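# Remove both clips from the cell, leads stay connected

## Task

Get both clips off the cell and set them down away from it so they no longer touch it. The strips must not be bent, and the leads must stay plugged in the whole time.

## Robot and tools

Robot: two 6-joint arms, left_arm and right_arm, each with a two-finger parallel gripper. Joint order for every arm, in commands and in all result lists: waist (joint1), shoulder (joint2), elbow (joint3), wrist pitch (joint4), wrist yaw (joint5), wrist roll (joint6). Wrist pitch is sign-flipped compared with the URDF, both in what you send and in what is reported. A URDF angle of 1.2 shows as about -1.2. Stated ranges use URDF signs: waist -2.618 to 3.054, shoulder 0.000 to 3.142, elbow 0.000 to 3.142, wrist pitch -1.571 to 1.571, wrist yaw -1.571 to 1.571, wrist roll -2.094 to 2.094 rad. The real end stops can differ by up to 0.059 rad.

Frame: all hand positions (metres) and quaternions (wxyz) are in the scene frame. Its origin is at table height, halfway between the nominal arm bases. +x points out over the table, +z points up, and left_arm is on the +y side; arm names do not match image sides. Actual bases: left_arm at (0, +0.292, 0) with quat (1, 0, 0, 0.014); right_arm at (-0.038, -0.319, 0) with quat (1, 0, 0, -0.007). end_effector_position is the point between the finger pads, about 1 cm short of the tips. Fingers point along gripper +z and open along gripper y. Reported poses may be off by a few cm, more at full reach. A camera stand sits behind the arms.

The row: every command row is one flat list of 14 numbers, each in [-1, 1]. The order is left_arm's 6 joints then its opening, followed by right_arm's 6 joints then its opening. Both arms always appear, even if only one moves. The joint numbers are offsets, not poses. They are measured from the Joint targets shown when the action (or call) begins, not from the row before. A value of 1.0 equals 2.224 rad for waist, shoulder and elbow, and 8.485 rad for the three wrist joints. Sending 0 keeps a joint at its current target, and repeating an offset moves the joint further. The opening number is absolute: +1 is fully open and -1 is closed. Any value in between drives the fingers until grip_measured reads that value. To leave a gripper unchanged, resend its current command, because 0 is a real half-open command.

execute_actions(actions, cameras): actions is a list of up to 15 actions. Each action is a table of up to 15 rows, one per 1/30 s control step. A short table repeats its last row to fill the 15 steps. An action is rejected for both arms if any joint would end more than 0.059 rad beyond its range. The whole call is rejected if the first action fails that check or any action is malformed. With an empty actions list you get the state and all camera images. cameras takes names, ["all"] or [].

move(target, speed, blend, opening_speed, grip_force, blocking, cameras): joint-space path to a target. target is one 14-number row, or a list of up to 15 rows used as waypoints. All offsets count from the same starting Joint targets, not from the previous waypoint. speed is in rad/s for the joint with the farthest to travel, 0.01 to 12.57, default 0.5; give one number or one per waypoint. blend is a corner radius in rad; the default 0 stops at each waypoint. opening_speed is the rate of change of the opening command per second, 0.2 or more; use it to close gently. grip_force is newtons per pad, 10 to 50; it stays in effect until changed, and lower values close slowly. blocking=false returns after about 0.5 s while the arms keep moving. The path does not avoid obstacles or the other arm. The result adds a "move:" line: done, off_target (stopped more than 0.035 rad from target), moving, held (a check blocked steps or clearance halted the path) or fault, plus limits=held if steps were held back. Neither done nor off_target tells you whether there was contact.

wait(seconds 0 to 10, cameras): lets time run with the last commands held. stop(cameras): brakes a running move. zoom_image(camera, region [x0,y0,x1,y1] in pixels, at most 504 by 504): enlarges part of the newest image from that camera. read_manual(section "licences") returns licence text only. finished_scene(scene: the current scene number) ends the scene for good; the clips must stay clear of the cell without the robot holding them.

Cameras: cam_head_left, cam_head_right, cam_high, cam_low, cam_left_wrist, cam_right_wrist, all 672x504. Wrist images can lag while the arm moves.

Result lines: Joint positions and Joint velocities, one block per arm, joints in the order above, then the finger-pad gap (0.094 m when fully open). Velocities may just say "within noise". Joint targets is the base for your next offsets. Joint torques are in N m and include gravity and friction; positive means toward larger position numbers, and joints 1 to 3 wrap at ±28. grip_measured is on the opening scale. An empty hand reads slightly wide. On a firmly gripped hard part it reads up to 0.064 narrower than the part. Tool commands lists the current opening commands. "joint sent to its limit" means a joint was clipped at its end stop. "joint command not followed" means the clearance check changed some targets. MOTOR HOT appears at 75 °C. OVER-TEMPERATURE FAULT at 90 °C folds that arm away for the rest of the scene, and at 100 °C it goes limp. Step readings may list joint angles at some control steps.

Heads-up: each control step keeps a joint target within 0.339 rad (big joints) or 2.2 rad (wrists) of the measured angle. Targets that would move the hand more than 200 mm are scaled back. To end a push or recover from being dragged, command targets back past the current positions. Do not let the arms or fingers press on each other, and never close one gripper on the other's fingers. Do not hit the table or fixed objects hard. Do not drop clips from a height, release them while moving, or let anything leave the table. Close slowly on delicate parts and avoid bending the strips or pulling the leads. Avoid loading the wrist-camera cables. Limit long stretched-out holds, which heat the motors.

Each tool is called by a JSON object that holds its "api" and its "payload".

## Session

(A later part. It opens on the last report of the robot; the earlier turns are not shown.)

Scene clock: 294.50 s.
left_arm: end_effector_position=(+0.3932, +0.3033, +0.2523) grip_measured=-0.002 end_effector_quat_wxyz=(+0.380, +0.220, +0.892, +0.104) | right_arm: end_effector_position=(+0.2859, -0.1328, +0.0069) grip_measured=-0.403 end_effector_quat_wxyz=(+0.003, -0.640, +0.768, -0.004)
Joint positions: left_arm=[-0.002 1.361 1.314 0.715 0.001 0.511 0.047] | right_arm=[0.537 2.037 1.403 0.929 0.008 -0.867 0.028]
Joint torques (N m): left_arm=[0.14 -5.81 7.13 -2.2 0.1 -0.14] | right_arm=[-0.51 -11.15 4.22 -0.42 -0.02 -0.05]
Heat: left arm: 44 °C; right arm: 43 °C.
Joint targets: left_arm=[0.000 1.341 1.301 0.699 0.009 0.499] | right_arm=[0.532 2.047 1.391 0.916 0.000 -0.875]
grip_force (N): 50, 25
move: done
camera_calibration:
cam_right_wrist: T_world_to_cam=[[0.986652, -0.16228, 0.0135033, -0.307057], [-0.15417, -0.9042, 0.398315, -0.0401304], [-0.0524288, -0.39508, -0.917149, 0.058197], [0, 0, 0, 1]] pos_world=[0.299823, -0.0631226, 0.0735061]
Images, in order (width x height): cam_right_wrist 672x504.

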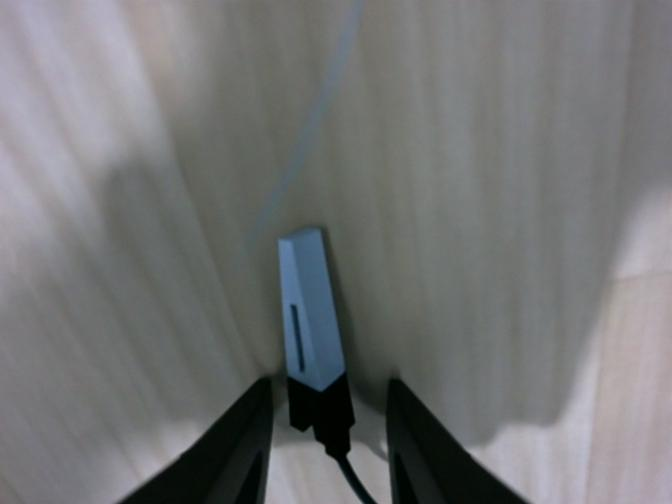

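{"api": "move", "payload": {"target": [[0,0,0,0,0,0,0,0,0,0.0155,0,0,0,0.1],[0,0,0,0,0,0,0,0,0,0.148,0.034,0,0,0.1],[0,0,0,0,0,0,0,-0.1,-0.1,0.1,0.02,0,0.05,0.1]], "speed": 0.4, "opening_speed": 0.8, "blend": [0,0.03,0], "cameras": ["all"]}}

{"api": "zoom_image", "payload": {"camera": "cam_head_left", "region": [240, 270, 400, 350]}}

{"api": "zoom_image", "payload": {"camera": "cam_low", "region": [400, 120, 540, 260]}}

Scene clock: 300.70 s.
left_arm: end_effector_position=(+0.3932, +0.3033, +0.2523) grip_measured=-0.002 end_effector_quat_wxyz=(+0.380, +0.220, +0.892, +0.104) | right_arm: end_effector_position=(+0.3502, -0.2003, +0.1320) grip_measured=+0.097 end_effector_quat_wxyz=(+0.119, -0.366, +0.923, -0.013)
Joint positions: left_arm=[-0.002 1.361 1.314 0.715 0.001 0.511 0.047] | right_arm=[0.311 1.856 1.629 1.105 0.007 -0.459 0.052]
Joint torques (N m): left_arm=[0.12 -5.78 7.1 -2.16 0.09 -0.13] | right_arm=[-0.17 -13.79 4.75 -0.9 -0.03 0.1]
Heat: left arm: 44 °C; right arm: 43 °C.
Joint targets: left_arm=[0.000 1.341 1.301 0.699 0.009 0.499] | right_arm=[0.309 1.825 1.614 1.085 0.000 -0.451]
grip_force (N): 50, 25
move: done
camera_calibration:
cam_left_wrist: T_world_to_cam=[[-0.306731, -0.881165, -0.359812, 0.479655], [-0.865344, 0.415599, -0.280101, 0.324735], [0.396352, 0.225446, -0.889988, 0.0885767], [0, 0, 0, 1]] pos_world=[0.393025, 0.267727, 0.342377]
cam_right_wrist: T_world_to_cam=[[0.684444, -0.719405, 0.118291, -0.402725], [-0.726385, -0.658991, 0.19518, 0.135325], [-0.0624601, -0.219515, -0.973608, 0.195749], [0, 0, 0, 1]] pos_world=[0.386167, -0.157575, 0.211809]

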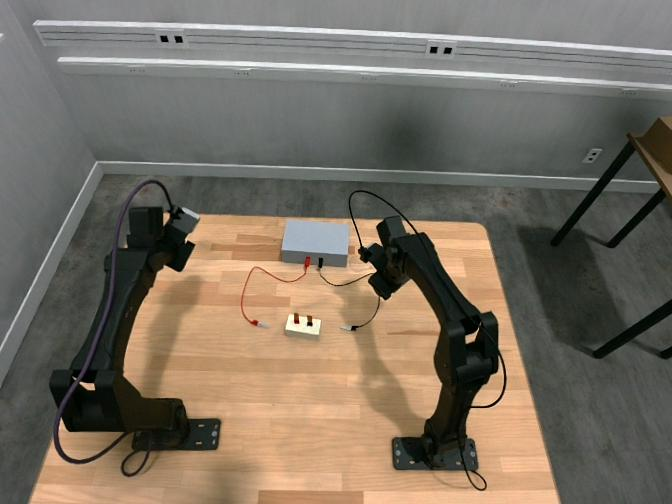

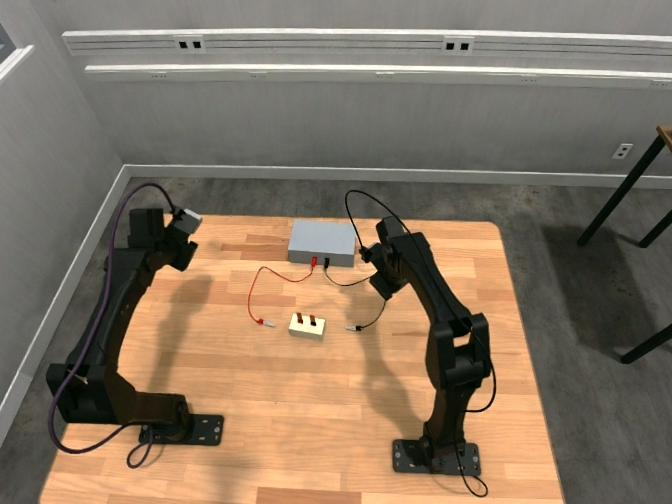

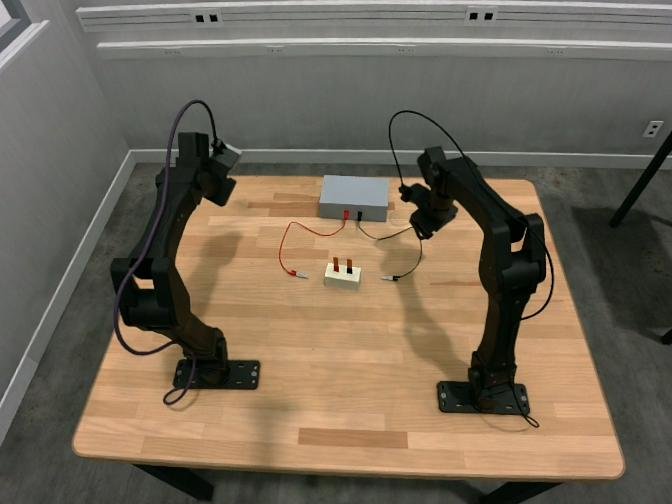

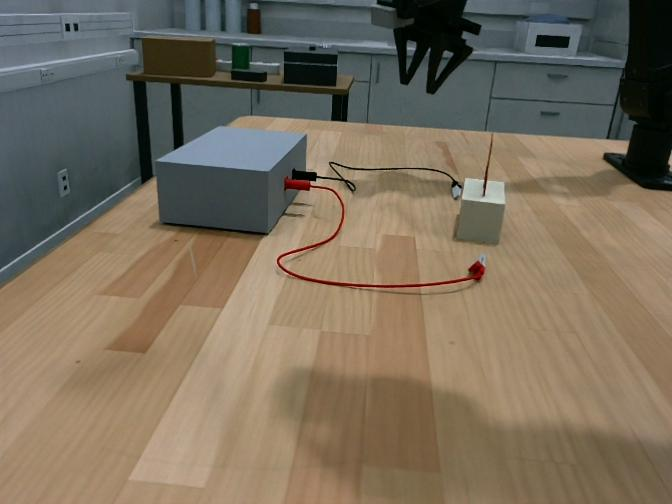

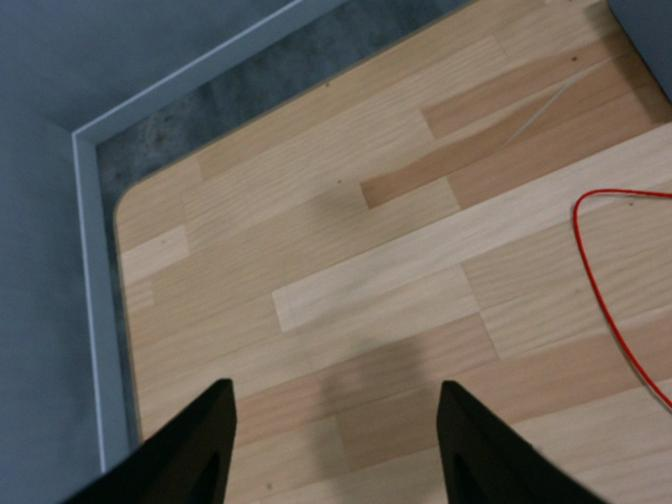

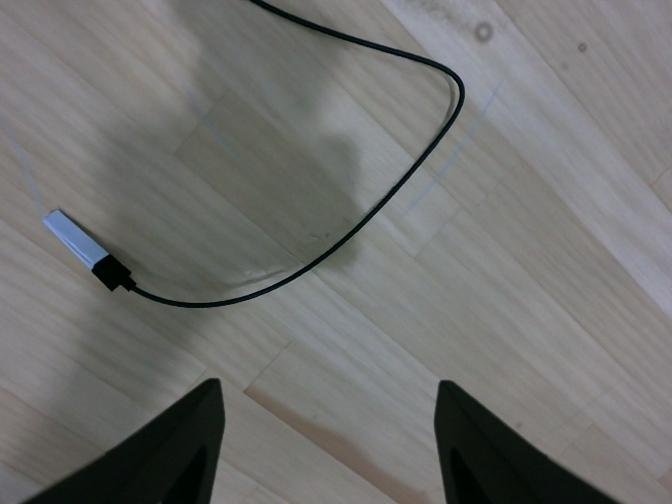

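Scaled by 3.150 from the camera's 672x504 image, which has a finer 960x720 frame.

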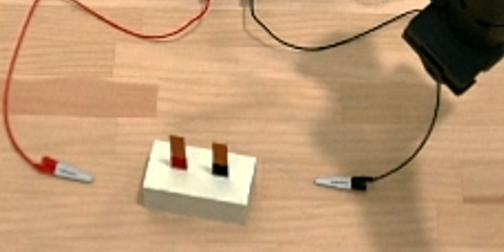

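Scaled by 3.600 from the camera's 672x504 image, which has a finer 960x720 frame.

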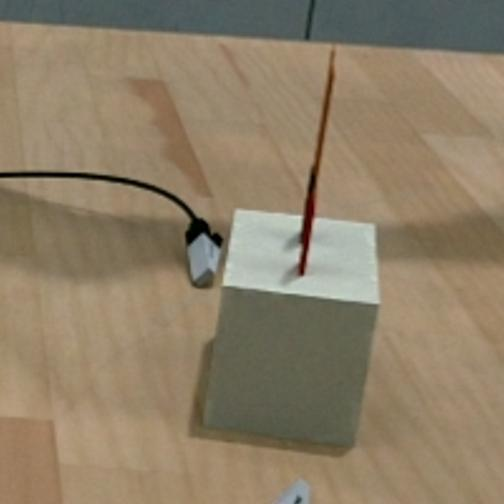

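Both clips are off and clear, the strips are straight, and the leads are still plugged in.

{"api": "finished_scene", "payload": {"scene": 1}}

The scene is finished: the task was done.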